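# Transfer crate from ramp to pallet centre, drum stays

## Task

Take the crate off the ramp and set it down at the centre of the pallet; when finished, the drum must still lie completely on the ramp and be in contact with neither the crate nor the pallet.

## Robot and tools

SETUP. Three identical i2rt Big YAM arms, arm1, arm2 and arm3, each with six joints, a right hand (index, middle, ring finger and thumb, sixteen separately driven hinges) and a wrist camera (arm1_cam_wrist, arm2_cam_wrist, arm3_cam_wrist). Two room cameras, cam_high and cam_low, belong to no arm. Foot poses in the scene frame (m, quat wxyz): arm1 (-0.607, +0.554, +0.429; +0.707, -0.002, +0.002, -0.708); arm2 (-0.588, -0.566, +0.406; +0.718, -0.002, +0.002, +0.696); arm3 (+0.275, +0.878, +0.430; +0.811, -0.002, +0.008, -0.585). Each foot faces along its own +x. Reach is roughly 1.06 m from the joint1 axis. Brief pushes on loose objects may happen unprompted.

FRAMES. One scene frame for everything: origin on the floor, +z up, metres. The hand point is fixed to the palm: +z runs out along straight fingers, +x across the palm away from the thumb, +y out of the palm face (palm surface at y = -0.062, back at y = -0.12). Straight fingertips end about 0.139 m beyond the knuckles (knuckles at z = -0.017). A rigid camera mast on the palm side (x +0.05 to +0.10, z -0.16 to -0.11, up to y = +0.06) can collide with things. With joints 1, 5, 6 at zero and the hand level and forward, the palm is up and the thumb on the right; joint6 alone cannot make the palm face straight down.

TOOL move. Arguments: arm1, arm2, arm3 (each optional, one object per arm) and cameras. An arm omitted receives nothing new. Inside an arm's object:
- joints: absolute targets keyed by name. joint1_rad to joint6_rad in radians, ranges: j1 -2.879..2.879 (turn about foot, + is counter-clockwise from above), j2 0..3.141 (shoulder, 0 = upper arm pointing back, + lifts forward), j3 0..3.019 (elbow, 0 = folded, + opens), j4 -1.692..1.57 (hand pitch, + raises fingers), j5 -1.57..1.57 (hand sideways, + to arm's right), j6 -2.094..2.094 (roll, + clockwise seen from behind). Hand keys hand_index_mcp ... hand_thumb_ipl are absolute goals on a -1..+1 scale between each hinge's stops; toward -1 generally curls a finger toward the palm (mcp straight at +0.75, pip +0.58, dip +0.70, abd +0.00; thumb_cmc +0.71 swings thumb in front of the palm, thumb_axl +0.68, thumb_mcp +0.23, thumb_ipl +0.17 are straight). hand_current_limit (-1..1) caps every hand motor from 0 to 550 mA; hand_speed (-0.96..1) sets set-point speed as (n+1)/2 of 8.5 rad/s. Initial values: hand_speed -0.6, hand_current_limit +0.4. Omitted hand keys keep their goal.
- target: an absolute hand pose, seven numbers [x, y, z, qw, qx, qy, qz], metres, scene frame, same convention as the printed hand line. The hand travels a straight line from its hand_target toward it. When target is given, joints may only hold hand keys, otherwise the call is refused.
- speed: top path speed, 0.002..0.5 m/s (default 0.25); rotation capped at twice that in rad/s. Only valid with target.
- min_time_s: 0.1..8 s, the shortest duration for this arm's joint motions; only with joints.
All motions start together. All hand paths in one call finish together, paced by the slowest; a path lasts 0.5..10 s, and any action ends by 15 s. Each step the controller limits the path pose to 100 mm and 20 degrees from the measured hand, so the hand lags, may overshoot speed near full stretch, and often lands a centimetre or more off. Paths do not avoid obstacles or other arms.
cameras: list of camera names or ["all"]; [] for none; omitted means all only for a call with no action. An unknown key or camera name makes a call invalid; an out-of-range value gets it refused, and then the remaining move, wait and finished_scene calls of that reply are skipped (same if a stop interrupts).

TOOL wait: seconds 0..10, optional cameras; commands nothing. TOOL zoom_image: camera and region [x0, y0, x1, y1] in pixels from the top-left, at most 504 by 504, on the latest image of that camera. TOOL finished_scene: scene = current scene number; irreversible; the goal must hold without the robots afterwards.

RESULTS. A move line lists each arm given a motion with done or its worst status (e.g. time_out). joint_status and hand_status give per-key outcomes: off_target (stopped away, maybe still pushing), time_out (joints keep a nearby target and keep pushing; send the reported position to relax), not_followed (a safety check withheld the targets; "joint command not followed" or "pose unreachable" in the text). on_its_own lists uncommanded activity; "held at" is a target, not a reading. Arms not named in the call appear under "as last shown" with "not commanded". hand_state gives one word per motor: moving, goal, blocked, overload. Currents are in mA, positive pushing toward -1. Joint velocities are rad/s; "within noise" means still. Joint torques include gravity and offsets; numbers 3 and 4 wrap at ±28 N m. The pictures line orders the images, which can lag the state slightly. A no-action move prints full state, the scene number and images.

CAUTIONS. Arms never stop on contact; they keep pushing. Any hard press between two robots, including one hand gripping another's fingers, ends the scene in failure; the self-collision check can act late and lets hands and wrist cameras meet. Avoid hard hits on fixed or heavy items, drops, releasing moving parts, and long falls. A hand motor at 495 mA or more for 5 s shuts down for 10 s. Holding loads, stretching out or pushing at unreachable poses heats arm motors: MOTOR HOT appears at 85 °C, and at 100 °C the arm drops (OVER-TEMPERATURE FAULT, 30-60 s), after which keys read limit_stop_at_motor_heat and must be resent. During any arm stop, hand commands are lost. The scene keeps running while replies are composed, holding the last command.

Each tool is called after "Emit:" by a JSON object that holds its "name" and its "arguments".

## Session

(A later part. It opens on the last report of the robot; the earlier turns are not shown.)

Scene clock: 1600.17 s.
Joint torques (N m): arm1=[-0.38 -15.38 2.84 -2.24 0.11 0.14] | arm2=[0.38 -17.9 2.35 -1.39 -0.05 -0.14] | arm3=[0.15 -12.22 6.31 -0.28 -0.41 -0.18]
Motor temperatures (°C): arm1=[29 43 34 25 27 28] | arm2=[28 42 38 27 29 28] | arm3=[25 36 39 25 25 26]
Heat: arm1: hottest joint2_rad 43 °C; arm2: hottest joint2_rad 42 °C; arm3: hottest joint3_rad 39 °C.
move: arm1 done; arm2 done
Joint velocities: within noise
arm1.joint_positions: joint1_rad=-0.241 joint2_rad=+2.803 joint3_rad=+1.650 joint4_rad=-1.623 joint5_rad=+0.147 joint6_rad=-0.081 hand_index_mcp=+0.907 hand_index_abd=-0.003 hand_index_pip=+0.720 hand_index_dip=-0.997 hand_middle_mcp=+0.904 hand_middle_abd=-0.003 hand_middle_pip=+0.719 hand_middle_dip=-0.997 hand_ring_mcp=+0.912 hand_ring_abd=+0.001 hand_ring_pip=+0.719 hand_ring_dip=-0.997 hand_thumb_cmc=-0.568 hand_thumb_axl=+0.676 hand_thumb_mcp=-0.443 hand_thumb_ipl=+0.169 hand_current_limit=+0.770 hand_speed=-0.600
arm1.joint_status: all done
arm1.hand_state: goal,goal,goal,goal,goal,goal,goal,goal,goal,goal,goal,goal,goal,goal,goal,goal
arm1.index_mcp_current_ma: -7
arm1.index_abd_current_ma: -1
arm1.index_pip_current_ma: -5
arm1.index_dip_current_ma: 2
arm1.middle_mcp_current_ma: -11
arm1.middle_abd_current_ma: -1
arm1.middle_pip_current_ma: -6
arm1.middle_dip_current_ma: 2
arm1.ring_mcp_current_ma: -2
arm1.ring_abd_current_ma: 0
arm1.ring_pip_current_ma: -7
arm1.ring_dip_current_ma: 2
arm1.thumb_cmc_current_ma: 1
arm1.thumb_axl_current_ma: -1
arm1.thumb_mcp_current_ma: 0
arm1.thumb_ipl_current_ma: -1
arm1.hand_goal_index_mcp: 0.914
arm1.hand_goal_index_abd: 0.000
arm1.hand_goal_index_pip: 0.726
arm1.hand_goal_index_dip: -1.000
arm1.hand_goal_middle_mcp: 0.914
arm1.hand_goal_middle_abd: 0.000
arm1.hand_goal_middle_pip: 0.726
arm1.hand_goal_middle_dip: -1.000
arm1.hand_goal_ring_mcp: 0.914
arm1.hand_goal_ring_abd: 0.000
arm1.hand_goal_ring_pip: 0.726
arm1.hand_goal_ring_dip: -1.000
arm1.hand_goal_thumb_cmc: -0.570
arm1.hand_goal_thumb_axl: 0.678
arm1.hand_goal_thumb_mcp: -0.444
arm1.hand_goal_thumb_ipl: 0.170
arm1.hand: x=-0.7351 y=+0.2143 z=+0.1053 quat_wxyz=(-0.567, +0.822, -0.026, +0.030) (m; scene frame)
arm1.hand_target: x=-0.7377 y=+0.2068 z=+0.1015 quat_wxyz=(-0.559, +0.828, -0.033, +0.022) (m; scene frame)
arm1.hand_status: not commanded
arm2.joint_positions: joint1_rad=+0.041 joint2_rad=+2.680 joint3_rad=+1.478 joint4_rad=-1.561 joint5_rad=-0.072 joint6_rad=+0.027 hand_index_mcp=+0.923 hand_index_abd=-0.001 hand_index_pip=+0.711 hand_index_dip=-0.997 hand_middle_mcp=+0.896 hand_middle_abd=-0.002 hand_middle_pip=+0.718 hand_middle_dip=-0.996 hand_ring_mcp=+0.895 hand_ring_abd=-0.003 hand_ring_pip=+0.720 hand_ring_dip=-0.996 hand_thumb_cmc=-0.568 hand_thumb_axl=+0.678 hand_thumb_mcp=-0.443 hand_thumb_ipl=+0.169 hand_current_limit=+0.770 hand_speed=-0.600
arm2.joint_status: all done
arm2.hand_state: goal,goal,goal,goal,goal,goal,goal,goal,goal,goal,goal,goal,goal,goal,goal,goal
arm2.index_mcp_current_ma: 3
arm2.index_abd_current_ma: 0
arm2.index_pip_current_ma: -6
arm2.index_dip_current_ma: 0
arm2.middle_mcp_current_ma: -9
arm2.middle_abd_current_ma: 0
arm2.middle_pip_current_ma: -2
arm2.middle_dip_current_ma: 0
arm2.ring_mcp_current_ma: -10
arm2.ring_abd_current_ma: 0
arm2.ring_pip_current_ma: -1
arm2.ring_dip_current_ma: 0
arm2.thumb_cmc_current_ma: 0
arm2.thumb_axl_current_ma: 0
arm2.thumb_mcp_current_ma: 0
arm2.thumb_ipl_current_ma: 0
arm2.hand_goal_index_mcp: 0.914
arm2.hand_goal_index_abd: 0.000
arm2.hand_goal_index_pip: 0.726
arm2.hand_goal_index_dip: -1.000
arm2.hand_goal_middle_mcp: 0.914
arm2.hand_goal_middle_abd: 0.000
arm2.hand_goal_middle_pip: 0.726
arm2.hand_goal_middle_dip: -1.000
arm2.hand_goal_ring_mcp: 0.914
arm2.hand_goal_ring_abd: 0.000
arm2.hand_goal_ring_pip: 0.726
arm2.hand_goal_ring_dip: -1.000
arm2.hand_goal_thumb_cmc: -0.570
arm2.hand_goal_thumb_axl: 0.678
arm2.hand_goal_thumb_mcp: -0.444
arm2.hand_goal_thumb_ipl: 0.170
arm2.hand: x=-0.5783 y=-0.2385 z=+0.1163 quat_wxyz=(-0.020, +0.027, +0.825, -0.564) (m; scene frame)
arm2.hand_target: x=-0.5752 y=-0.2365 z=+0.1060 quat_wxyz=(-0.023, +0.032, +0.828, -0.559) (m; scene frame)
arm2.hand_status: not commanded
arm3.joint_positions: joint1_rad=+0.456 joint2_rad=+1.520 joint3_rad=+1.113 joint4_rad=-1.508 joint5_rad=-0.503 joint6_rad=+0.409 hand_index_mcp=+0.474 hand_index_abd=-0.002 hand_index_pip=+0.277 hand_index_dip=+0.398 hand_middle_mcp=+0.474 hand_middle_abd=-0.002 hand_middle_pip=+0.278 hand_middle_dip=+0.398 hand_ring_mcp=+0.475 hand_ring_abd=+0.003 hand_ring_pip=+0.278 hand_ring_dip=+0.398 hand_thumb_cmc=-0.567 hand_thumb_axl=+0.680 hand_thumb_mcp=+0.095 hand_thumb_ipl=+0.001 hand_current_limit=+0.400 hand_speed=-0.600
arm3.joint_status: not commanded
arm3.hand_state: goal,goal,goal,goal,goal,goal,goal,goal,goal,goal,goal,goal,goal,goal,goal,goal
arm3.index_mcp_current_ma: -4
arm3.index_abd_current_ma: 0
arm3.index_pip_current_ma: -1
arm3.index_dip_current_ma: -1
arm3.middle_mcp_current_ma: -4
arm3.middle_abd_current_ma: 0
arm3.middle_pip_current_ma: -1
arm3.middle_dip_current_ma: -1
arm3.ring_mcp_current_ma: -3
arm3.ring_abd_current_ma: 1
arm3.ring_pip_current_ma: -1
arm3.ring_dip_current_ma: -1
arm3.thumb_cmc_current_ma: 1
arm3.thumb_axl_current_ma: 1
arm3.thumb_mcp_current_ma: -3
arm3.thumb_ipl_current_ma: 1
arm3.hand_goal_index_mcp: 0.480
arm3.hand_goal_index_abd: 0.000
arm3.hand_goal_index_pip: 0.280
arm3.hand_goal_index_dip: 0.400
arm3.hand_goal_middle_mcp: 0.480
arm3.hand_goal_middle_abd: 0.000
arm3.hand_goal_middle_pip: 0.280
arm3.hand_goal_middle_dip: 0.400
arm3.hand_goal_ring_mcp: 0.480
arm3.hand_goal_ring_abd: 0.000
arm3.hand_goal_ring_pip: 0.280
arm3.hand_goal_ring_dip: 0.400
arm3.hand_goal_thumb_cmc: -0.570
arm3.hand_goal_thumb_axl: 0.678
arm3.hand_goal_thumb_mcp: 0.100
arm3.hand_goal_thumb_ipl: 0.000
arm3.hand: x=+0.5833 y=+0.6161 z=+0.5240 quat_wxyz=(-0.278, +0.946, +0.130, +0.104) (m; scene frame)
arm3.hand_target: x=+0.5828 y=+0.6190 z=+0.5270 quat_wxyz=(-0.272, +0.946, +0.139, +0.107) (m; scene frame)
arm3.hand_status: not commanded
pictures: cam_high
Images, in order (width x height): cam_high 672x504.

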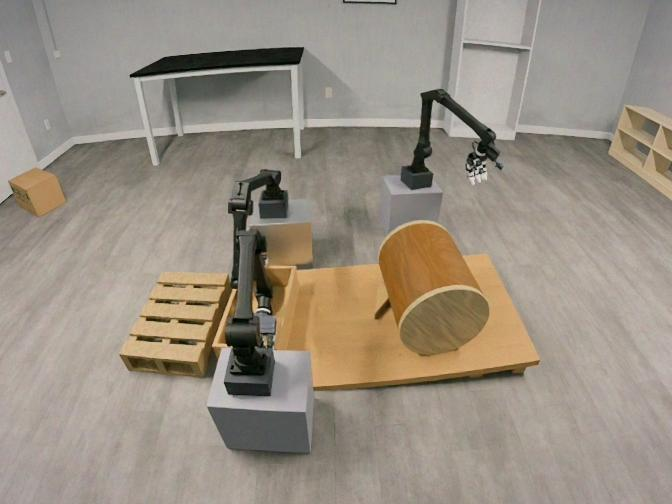

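Emit:
{"name": "move", "arguments": {"arm1": {"target":[-0.718,0.2065,0.103,0.5589,-0.8285,0.0304,-0.0205],"speed":0.08}, "arm2": {"target":[-0.589,-0.2345,0.106,-0.0205,0.0304,0.8285,-0.5589],"speed":0.08}}}

Emit:
{"name": "move", "arguments": {"arm1": {"joints":{"hand_thumb_mcp":-0.88}}, "arm2": {"joints":{"hand_thumb_mcp":-0.88}}}}

Emit:
{"name": "move", "arguments": {"arm1": {"joints":{"hand_index_pip":-0.15,"hand_middle_pip":-0.15,"hand_ring_pip":-0.15}}, "arm2": {"joints":{"hand_index_pip":-0.15,"hand_middle_pip":-0.15,"hand_ring_pip":-0.15}}, "cameras": ["arm1_cam_wrist","arm2_cam_wrist"]}}

Scene clock: 1675.00 s.
Joint torques (N m): arm1=[0.56 -16.38 1.52 -1.65 -0.11 0.17] | arm2=[2.49 -17.96 2.69 -1.54 -0.22 -0.15] | arm3=[-0.38 -12.4 6.37 -0.35 -0.41 -0.18]
Motor temperatures (°C): arm1=[29 44 33 25 26 28] | arm2=[28 41 37 27 27 28] | arm3=[25 36 39 25 25 26]
Heat: arm1: hottest joint2_rad 44 °C; arm2: hottest joint2_rad 41 °C; arm3: hottest joint3_rad 39 °C.
move: arm1 done; arm2 off_target
Joint velocities: within noise
arm1.joint_positions: joint1_rad=-0.208 joint2_rad=+2.803 joint3_rad=+1.647 joint4_rad=-1.623 joint5_rad=+0.118 joint6_rad=-0.071 hand_index_mcp=+0.907 hand_index_abd=-0.003 hand_index_pip=+0.720 hand_index_dip=-0.997 hand_middle_mcp=+0.905 hand_middle_abd=-0.003 hand_middle_pip=+0.723 hand_middle_dip=-0.997 hand_ring_mcp=+0.916 hand_ring_abd=+0.001 hand_ring_pip=+0.719 hand_ring_dip=-0.997 hand_thumb_cmc=-0.568 hand_thumb_axl=+0.676 hand_thumb_mcp=-0.443 hand_thumb_ipl=+0.169 hand_current_limit=+0.770 hand_speed=-0.600
arm1.joint_status: not commanded
arm1.hand_state: goal,goal,goal,goal,goal,goal,goal,goal,goal,goal,goal,goal,goal,goal,goal,goal
arm1.index_mcp_current_ma: -7
arm1.index_abd_current_ma: -1
arm1.index_pip_current_ma: -5
arm1.index_dip_current_ma: 2
arm1.middle_mcp_current_ma: -10
arm1.middle_abd_current_ma: -1
arm1.middle_pip_current_ma: -2
arm1.middle_dip_current_ma: 2
arm1.ring_mcp_current_ma: 1
arm1.ring_abd_current_ma: 0
arm1.ring_pip_current_ma: -7
arm1.ring_dip_current_ma: 2
arm1.thumb_cmc_current_ma: 1
arm1.thumb_axl_current_ma: -1
arm1.thumb_mcp_current_ma: 0
arm1.thumb_ipl_current_ma: -1
arm1.hand_goal_index_mcp: 0.914
arm1.hand_goal_index_abd: 0.000
arm1.hand_goal_index_pip: 0.726
arm1.hand_goal_index_dip: -1.000
arm1.hand_goal_middle_mcp: 0.914
arm1.hand_goal_middle_abd: 0.000
arm1.hand_goal_middle_pip: 0.726
arm1.hand_goal_middle_dip: -1.000
arm1.hand_goal_ring_mcp: 0.914
arm1.hand_goal_ring_abd: 0.000
arm1.hand_goal_ring_pip: 0.726
arm1.hand_goal_ring_dip: -1.000
arm1.hand_goal_thumb_cmc: -0.570
arm1.hand_goal_thumb_axl: 0.678
arm1.hand_goal_thumb_mcp: -0.444
arm1.hand_goal_thumb_ipl: 0.170
arm1.hand: x=-0.7195 y=+0.2124 z=+0.1052 quat_wxyz=(-0.568, +0.822, -0.025, +0.029) (m; scene frame)
arm1.hand_target: x=-0.7179 y=+0.2066 z=+0.1031 quat_wxyz=(-0.559, +0.828, -0.030, +0.021) (m; scene frame)
arm1.hand_status: done (0.006 m and 1.8 deg from the pose sent, 0.019 m and 1.7 deg at the start)
arm2.joint_positions: joint1_rad=+0.049 joint2_rad=+2.680 joint3_rad=+1.481 joint4_rad=-1.561 joint5_rad=-0.091 joint6_rad=+0.041 hand_index_mcp=+0.924 hand_index_abd=+0.000 hand_index_pip=+0.713 hand_index_dip=-0.997 hand_middle_mcp=+0.896 hand_middle_abd=-0.002 hand_middle_pip=+0.718 hand_middle_dip=-0.996 hand_ring_mcp=+0.895 hand_ring_abd=-0.003 hand_ring_pip=+0.720 hand_ring_dip=-0.996 hand_thumb_cmc=-0.568 hand_thumb_axl=+0.678 hand_thumb_mcp=-0.443 hand_thumb_ipl=+0.169 hand_current_limit=+0.770 hand_speed=-0.600
arm2.joint_status: not commanded
arm2.hand_state: goal,goal,goal,goal,goal,goal,goal,goal,goal,goal,goal,goal,goal,goal,goal,goal
arm2.index_mcp_current_ma: 3
arm2.index_abd_current_ma: 0
arm2.index_pip_current_ma: -4
arm2.index_dip_current_ma: 0
arm2.middle_mcp_current_ma: -9
arm2.middle_abd_current_ma: 0
arm2.middle_pip_current_ma: -2
arm2.middle_dip_current_ma: 0
arm2.ring_mcp_current_ma: -10
arm2.ring_abd_current_ma: 0
arm2.ring_pip_current_ma: -1
arm2.ring_dip_current_ma: 0
arm2.thumb_cmc_current_ma: 0
arm2.thumb_axl_current_ma: 0
arm2.thumb_mcp_current_ma: 0
arm2.thumb_ipl_current_ma: 0
arm2.hand_goal_index_mcp: 0.914
arm2.hand_goal_index_abd: 0.000
arm2.hand_goal_index_pip: 0.726
arm2.hand_goal_index_dip: -1.000
arm2.hand_goal_middle_mcp: 0.914
arm2.hand_goal_middle_abd: 0.000
arm2.hand_goal_middle_pip: 0.726
arm2.hand_goal_middle_dip: -1.000
arm2.hand_goal_ring_mcp: 0.914
arm2.hand_goal_ring_abd: 0.000
arm2.hand_goal_ring_pip: 0.726
arm2.hand_goal_ring_dip: -1.000
arm2.hand_goal_thumb_cmc: -0.570
arm2.hand_goal_thumb_axl: 0.678
arm2.hand_goal_thumb_mcp: -0.444
arm2.hand_goal_thumb_ipl: 0.170
arm2.hand: x=-0.5833 y=-0.2371 z=+0.1163 quat_wxyz=(-0.022, +0.035, +0.826, -0.563) (m; scene frame)
arm2.hand_target: x=-0.5890 y=-0.2346 z=+0.1062 quat_wxyz=(-0.021, +0.030, +0.828, -0.559) (m; scene frame)
arm2.hand_status: off_target (0.012 m and 0.7 deg from the pose sent, 0.015 m and 0.8 deg at the start)
arm3: as last shown
pictures: none

Scene clock: 1675.83 s.
Joint torques (N m): arm1=[1.14 -16.5 1.51 -1.55 -0.11 0.21] | arm2=[2.26 -17.96 2.65 -1.58 -0.22 -0.13] | arm3=[-0.38 -12.16 6.3 -0.34 -0.43 -0.17]
Motor temperatures (°C): arm1=[29 44 33 25 26 28] | arm2=[28 41 37 27 27 28] | arm3=[25 36 39 25 25 26]
Heat: arm1: hottest joint2_rad 44 °C; arm2: hottest joint2_rad 41 °C; arm3: hottest joint3_rad 39 °C.
move: arm1 done; arm2 done
Joint velocities: within noise
arm1.joint_positions: joint1_rad=-0.208 joint2_rad=+2.803 joint3_rad=+1.647 joint4_rad=-1.623 joint5_rad=+0.118 joint6_rad=-0.071 hand_index_mcp=+0.907 hand_index_abd=-0.003 hand_index_pip=+0.720 hand_index_dip=-0.997 hand_middle_mcp=+0.905 hand_middle_abd=-0.003 hand_middle_pip=+0.723 hand_middle_dip=-0.997 hand_ring_mcp=+0.916 hand_ring_abd=+0.001 hand_ring_pip=+0.719 hand_ring_dip=-0.997 hand_thumb_cmc=-0.568 hand_thumb_axl=+0.676 hand_thumb_mcp=-0.870 hand_thumb_ipl=+0.169 hand_current_limit=+0.770 hand_speed=-0.600
arm1.joint_status: all done
arm1.hand_state: goal,goal,goal,goal,goal,goal,goal,goal,goal,goal,goal,goal,goal,goal,goal,goal
arm1.index_mcp_current_ma: -7
arm1.index_abd_current_ma: -1
arm1.index_pip_current_ma: -5
arm1.index_dip_current_ma: 2
arm1.middle_mcp_current_ma: -10
arm1.middle_abd_current_ma: -1
arm1.middle_pip_current_ma: -2
arm1.middle_dip_current_ma: 2
arm1.ring_mcp_current_ma: 1
arm1.ring_abd_current_ma: 0
arm1.ring_pip_current_ma: -7
arm1.ring_dip_current_ma: 2
arm1.thumb_cmc_current_ma: 1
arm1.thumb_axl_current_ma: -1
arm1.thumb_mcp_current_ma: 16
arm1.thumb_ipl_current_ma: -1
arm1.hand_goal_index_mcp: 0.914
arm1.hand_goal_index_abd: 0.000
arm1.hand_goal_index_pip: 0.726
arm1.hand_goal_index_dip: -1.000
arm1.hand_goal_middle_mcp: 0.914
arm1.hand_goal_middle_abd: 0.000
arm1.hand_goal_middle_pip: 0.726
arm1.hand_goal_middle_dip: -1.000
arm1.hand_goal_ring_mcp: 0.914
arm1.hand_goal_ring_abd: 0.000
arm1.hand_goal_ring_pip: 0.726
arm1.hand_goal_ring_dip: -1.000
arm1.hand_goal_thumb_cmc: -0.570
arm1.hand_goal_thumb_axl: 0.678
arm1.hand_goal_thumb_mcp: -0.880
arm1.hand_goal_thumb_ipl: 0.170
arm1.hand: x=-0.7195 y=+0.2124 z=+0.1052 quat_wxyz=(-0.568, +0.822, -0.025, +0.029) (m; scene frame)
arm1.hand_target: x=-0.7179 y=+0.2066 z=+0.1031 quat_wxyz=(-0.559, +0.828, -0.030, +0.021) (m; scene frame)
arm1.hand_status: not commanded
arm2.joint_positions: joint1_rad=+0.049 joint2_rad=+2.680 joint3_rad=+1.481 joint4_rad=-1.561 joint5_rad=-0.091 joint6_rad=+0.042 hand_index_mcp=+0.924 hand_index_abd=+0.000 hand_index_pip=+0.713 hand_index_dip=-0.997 hand_middle_mcp=+0.896 hand_middle_abd=-0.002 hand_middle_pip=+0.718 hand_middle_dip=-0.996 hand_ring_mcp=+0.895 hand_ring_abd=-0.003 hand_ring_pip=+0.720 hand_ring_dip=-0.996 hand_thumb_cmc=-0.568 hand_thumb_axl=+0.678 hand_thumb_mcp=-0.869 hand_thumb_ipl=+0.169 hand_current_limit=+0.770 hand_speed=-0.600
arm2.joint_status: all done
arm2.hand_state: goal,goal,goal,goal,goal,goal,goal,goal,goal,goal,goal,goal,goal,goal,goal,goal
arm2.index_mcp_current_ma: 3
arm2.index_abd_current_ma: 0
arm2.index_pip_current_ma: -4
arm2.index_dip_current_ma: 0
arm2.middle_mcp_current_ma: -9
arm2.middle_abd_current_ma: 0
arm2.middle_pip_current_ma: -2
arm2.middle_dip_current_ma: 0
arm2.ring_mcp_current_ma: -10
arm2.ring_abd_current_ma: 0
arm2.ring_pip_current_ma: -1
arm2.ring_dip_current_ma: 0
arm2.thumb_cmc_current_ma: 0
arm2.thumb_axl_current_ma: 0
arm2.thumb_mcp_current_ma: 5
arm2.thumb_ipl_current_ma: 0
arm2.hand_goal_index_mcp: 0.914
arm2.hand_goal_index_abd: 0.000
arm2.hand_goal_index_pip: 0.726
arm2.hand_goal_index_dip: -1.000
arm2.hand_goal_middle_mcp: 0.914
arm2.hand_goal_middle_abd: 0.000
arm2.hand_goal_middle_pip: 0.726
arm2.hand_goal_middle_dip: -1.000
arm2.hand_goal_ring_mcp: 0.914
arm2.hand_goal_ring_abd: 0.000
arm2.hand_goal_ring_pip: 0.726
arm2.hand_goal_ring_dip: -1.000
arm2.hand_goal_thumb_cmc: -0.570
arm2.hand_goal_thumb_axl: 0.678
arm2.hand_goal_thumb_mcp: -0.880
arm2.hand_goal_thumb_ipl: 0.170
arm2.hand: x=-0.5833 y=-0.2371 z=+0.1163 quat_wxyz=(-0.021, +0.035, +0.826, -0.563) (m; scene frame)
arm2.hand_target: x=-0.5890 y=-0.2346 z=+0.1062 quat_wxyz=(-0.021, +0.030, +0.828, -0.559) (m; scene frame)
arm2.hand_status: not commanded
arm3: as last shown
pictures: none

Scene clock: 1677.00 s.
Joint torques (N m): arm1=[0.21 -16.91 1.96 -1.73 -0.68 0.21] | arm2=[1.14 -18.96 2.65 -1.62 -0.74 -0.14] | arm3=[0.03 -11.93 6.31 -0.4 -0.4 -0.17]
Motor temperatures (°C): arm1=[29 44 33 25 26 28] | arm2=[28 41 37 27 27 28] | arm3=[25 36 39 25 25 26]
Heat: arm1: hottest joint2_rad 44 °C; arm2: hottest joint2_rad 41 °C; arm3: hottest joint3_rad 39 °C.
move: arm1 off_target; arm2 off_target
Joint velocities: within noise
arm1.joint_positions: joint1_rad=-0.201 joint2_rad=+2.810 joint3_rad=+1.640 joint4_rad=-1.618 joint5_rad=+0.134 joint6_rad=-0.069 hand_index_mcp=+0.961 hand_index_abd=+0.000 hand_index_pip=+0.174 hand_index_dip=-0.940 hand_middle_mcp=+0.946 hand_middle_abd=-0.002 hand_middle_pip=+0.154 hand_middle_dip=-0.956 hand_ring_mcp=+0.955 hand_ring_abd=+0.001 hand_ring_pip=+0.092 hand_ring_dip=-0.959 hand_thumb_cmc=-0.568 hand_thumb_axl=+0.680 hand_thumb_mcp=-0.880 hand_thumb_ipl=+0.166 hand_current_limit=+0.770 hand_speed=-0.600
arm1.joint_status: hand_index_pip off_target (ended at +0.174, target -0.150); hand_middle_pip off_target (ended at +0.154, target -0.150); hand_ring_pip off_target (ended at +0.092, target -0.150)
arm1.hand_state: blocked,goal,blocked,blocked,blocked,goal,blocked,blocked,blocked,goal,blocked,blocked,goal,goal,goal,goal
arm1.index_mcp_current_ma: 107
arm1.index_abd_current_ma: 0
arm1.index_pip_current_ma: 487
arm1.index_dip_current_ma: 138
arm1.middle_mcp_current_ma: 61
arm1.middle_abd_current_ma: -1
arm1.middle_pip_current_ma: 487
arm1.middle_dip_current_ma: 88
arm1.ring_mcp_current_ma: 88
arm1.ring_abd_current_ma: 0
arm1.ring_pip_current_ma: 487
arm1.ring_dip_current_ma: 81
arm1.thumb_cmc_current_ma: 1
arm1.thumb_axl_current_ma: 1
arm1.thumb_mcp_current_ma: 0
arm1.thumb_ipl_current_ma: -5
arm1.hand_goal_index_mcp: 0.914
arm1.hand_goal_index_abd: 0.000
arm1.hand_goal_index_pip: -0.150
arm1.hand_goal_index_dip: -1.000
arm1.hand_goal_middle_mcp: 0.914
arm1.hand_goal_middle_abd: 0.000
arm1.hand_goal_middle_pip: -0.150
arm1.hand_goal_middle_dip: -1.000
arm1.hand_goal_ring_mcp: 0.914
arm1.hand_goal_ring_abd: 0.000
arm1.hand_goal_ring_pip: -0.150
arm1.hand_goal_ring_dip: -1.000
arm1.hand_goal_thumb_cmc: -0.570
arm1.hand_goal_thumb_axl: 0.678
arm1.hand_goal_thumb_mcp: -0.880
arm1.hand_goal_thumb_ipl: 0.170
arm1.hand: x=-0.7185 y=+0.2171 z=+0.1026 quat_wxyz=(-0.573, +0.819, -0.017, +0.021) (m; scene frame)
arm1.hand_target: x=-0.7180 y=+0.2063 z=+0.1031 quat_wxyz=(-0.559, +0.829, -0.030, +0.021) (m; scene frame)
arm1.hand_status: not commanded
arm2.joint_positions: joint1_rad=+0.064 joint2_rad=+2.696 joint3_rad=+1.479 joint4_rad=-1.559 joint5_rad=-0.076 joint6_rad=+0.042 hand_index_mcp=+0.977 hand_index_abd=+0.000 hand_index_pip=+0.167 hand_index_dip=-0.950 hand_middle_mcp=+0.952 hand_middle_abd=-0.002 hand_middle_pip=+0.126 hand_middle_dip=-0.939 hand_ring_mcp=+0.955 hand_ring_abd=-0.003 hand_ring_pip=+0.042 hand_ring_dip=-0.921 hand_thumb_cmc=-0.568 hand_thumb_axl=+0.682 hand_thumb_mcp=-0.878 hand_thumb_ipl=+0.165 hand_current_limit=+0.770 hand_speed=-0.600
arm2.joint_status: hand_index_pip off_target (ended at +0.167, target -0.150); hand_middle_pip off_target (ended at +0.126, target -0.150); hand_ring_pip off_target (ended at +0.042, target -0.150)
arm2.hand_state: blocked,goal,blocked,blocked,blocked,goal,blocked,blocked,blocked,goal,blocked,blocked,goal,goal,goal,goal
arm2.index_mcp_current_ma: 86
arm2.index_abd_current_ma: 0
arm2.index_pip_current_ma: 487
arm2.index_dip_current_ma: 51
arm2.middle_mcp_current_ma: 35
arm2.middle_abd_current_ma: 0
arm2.middle_pip_current_ma: 487
arm2.middle_dip_current_ma: 74
arm2.ring_mcp_current_ma: 39
arm2.ring_abd_current_ma: 0
arm2.ring_pip_current_ma: 487
arm2.ring_dip_current_ma: 118
arm2.thumb_cmc_current_ma: 0
arm2.thumb_axl_current_ma: 1
arm2.thumb_mcp_current_ma: 0
arm2.thumb_ipl_current_ma: -1
arm2.hand_goal_index_mcp: 0.914
arm2.hand_goal_index_abd: 0.000
arm2.hand_goal_index_pip: -0.150
arm2.hand_goal_index_dip: -1.000
arm2.hand_goal_middle_mcp: 0.914
arm2.hand_goal_middle_abd: 0.000
arm2.hand_goal_middle_pip: -0.150
arm2.hand_goal_middle_dip: -1.000
arm2.hand_goal_ring_mcp: 0.914
arm2.hand_goal_ring_abd: 0.000
arm2.hand_goal_ring_pip: -0.150
arm2.hand_goal_ring_dip: -1.000
arm2.hand_goal_thumb_cmc: -0.570
arm2.hand_goal_thumb_axl: 0.678
arm2.hand_goal_thumb_mcp: -0.880
arm2.hand_goal_thumb_ipl: 0.170
arm2.hand: x=-0.5852 y=-0.2445 z=+0.1117 quat_wxyz=(-0.011, +0.025, +0.821, -0.570) (m; scene frame)
arm2.hand_target: x=-0.5889 y=-0.2347 z=+0.1062 quat_wxyz=(-0.021, +0.030, +0.828, -0.559) (m; scene frame)
arm2.hand_status: not commanded
arm3: as last shown
pictures: arm1_cam_wrist, arm2_cam_wrist
Images, in order (width x height): arm1_cam_wrist 672x504, arm2_cam_wrist 672x504.

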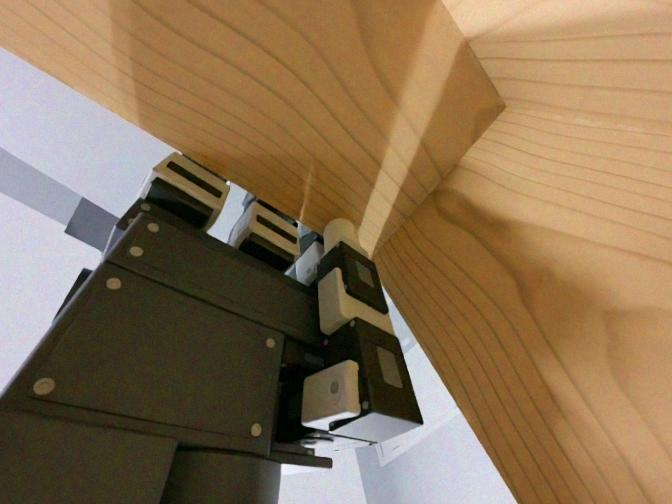

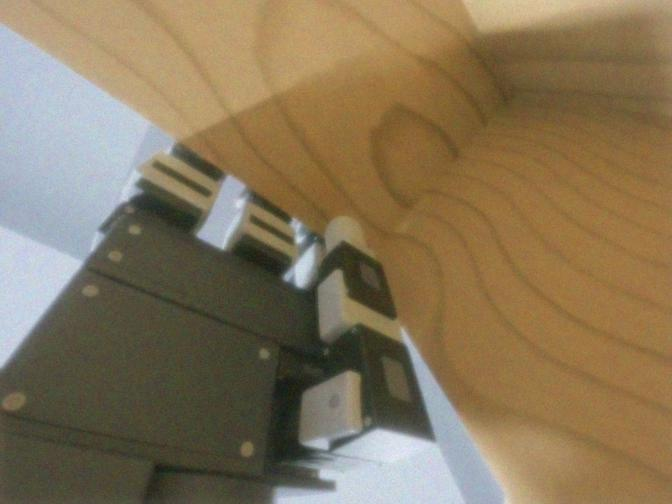

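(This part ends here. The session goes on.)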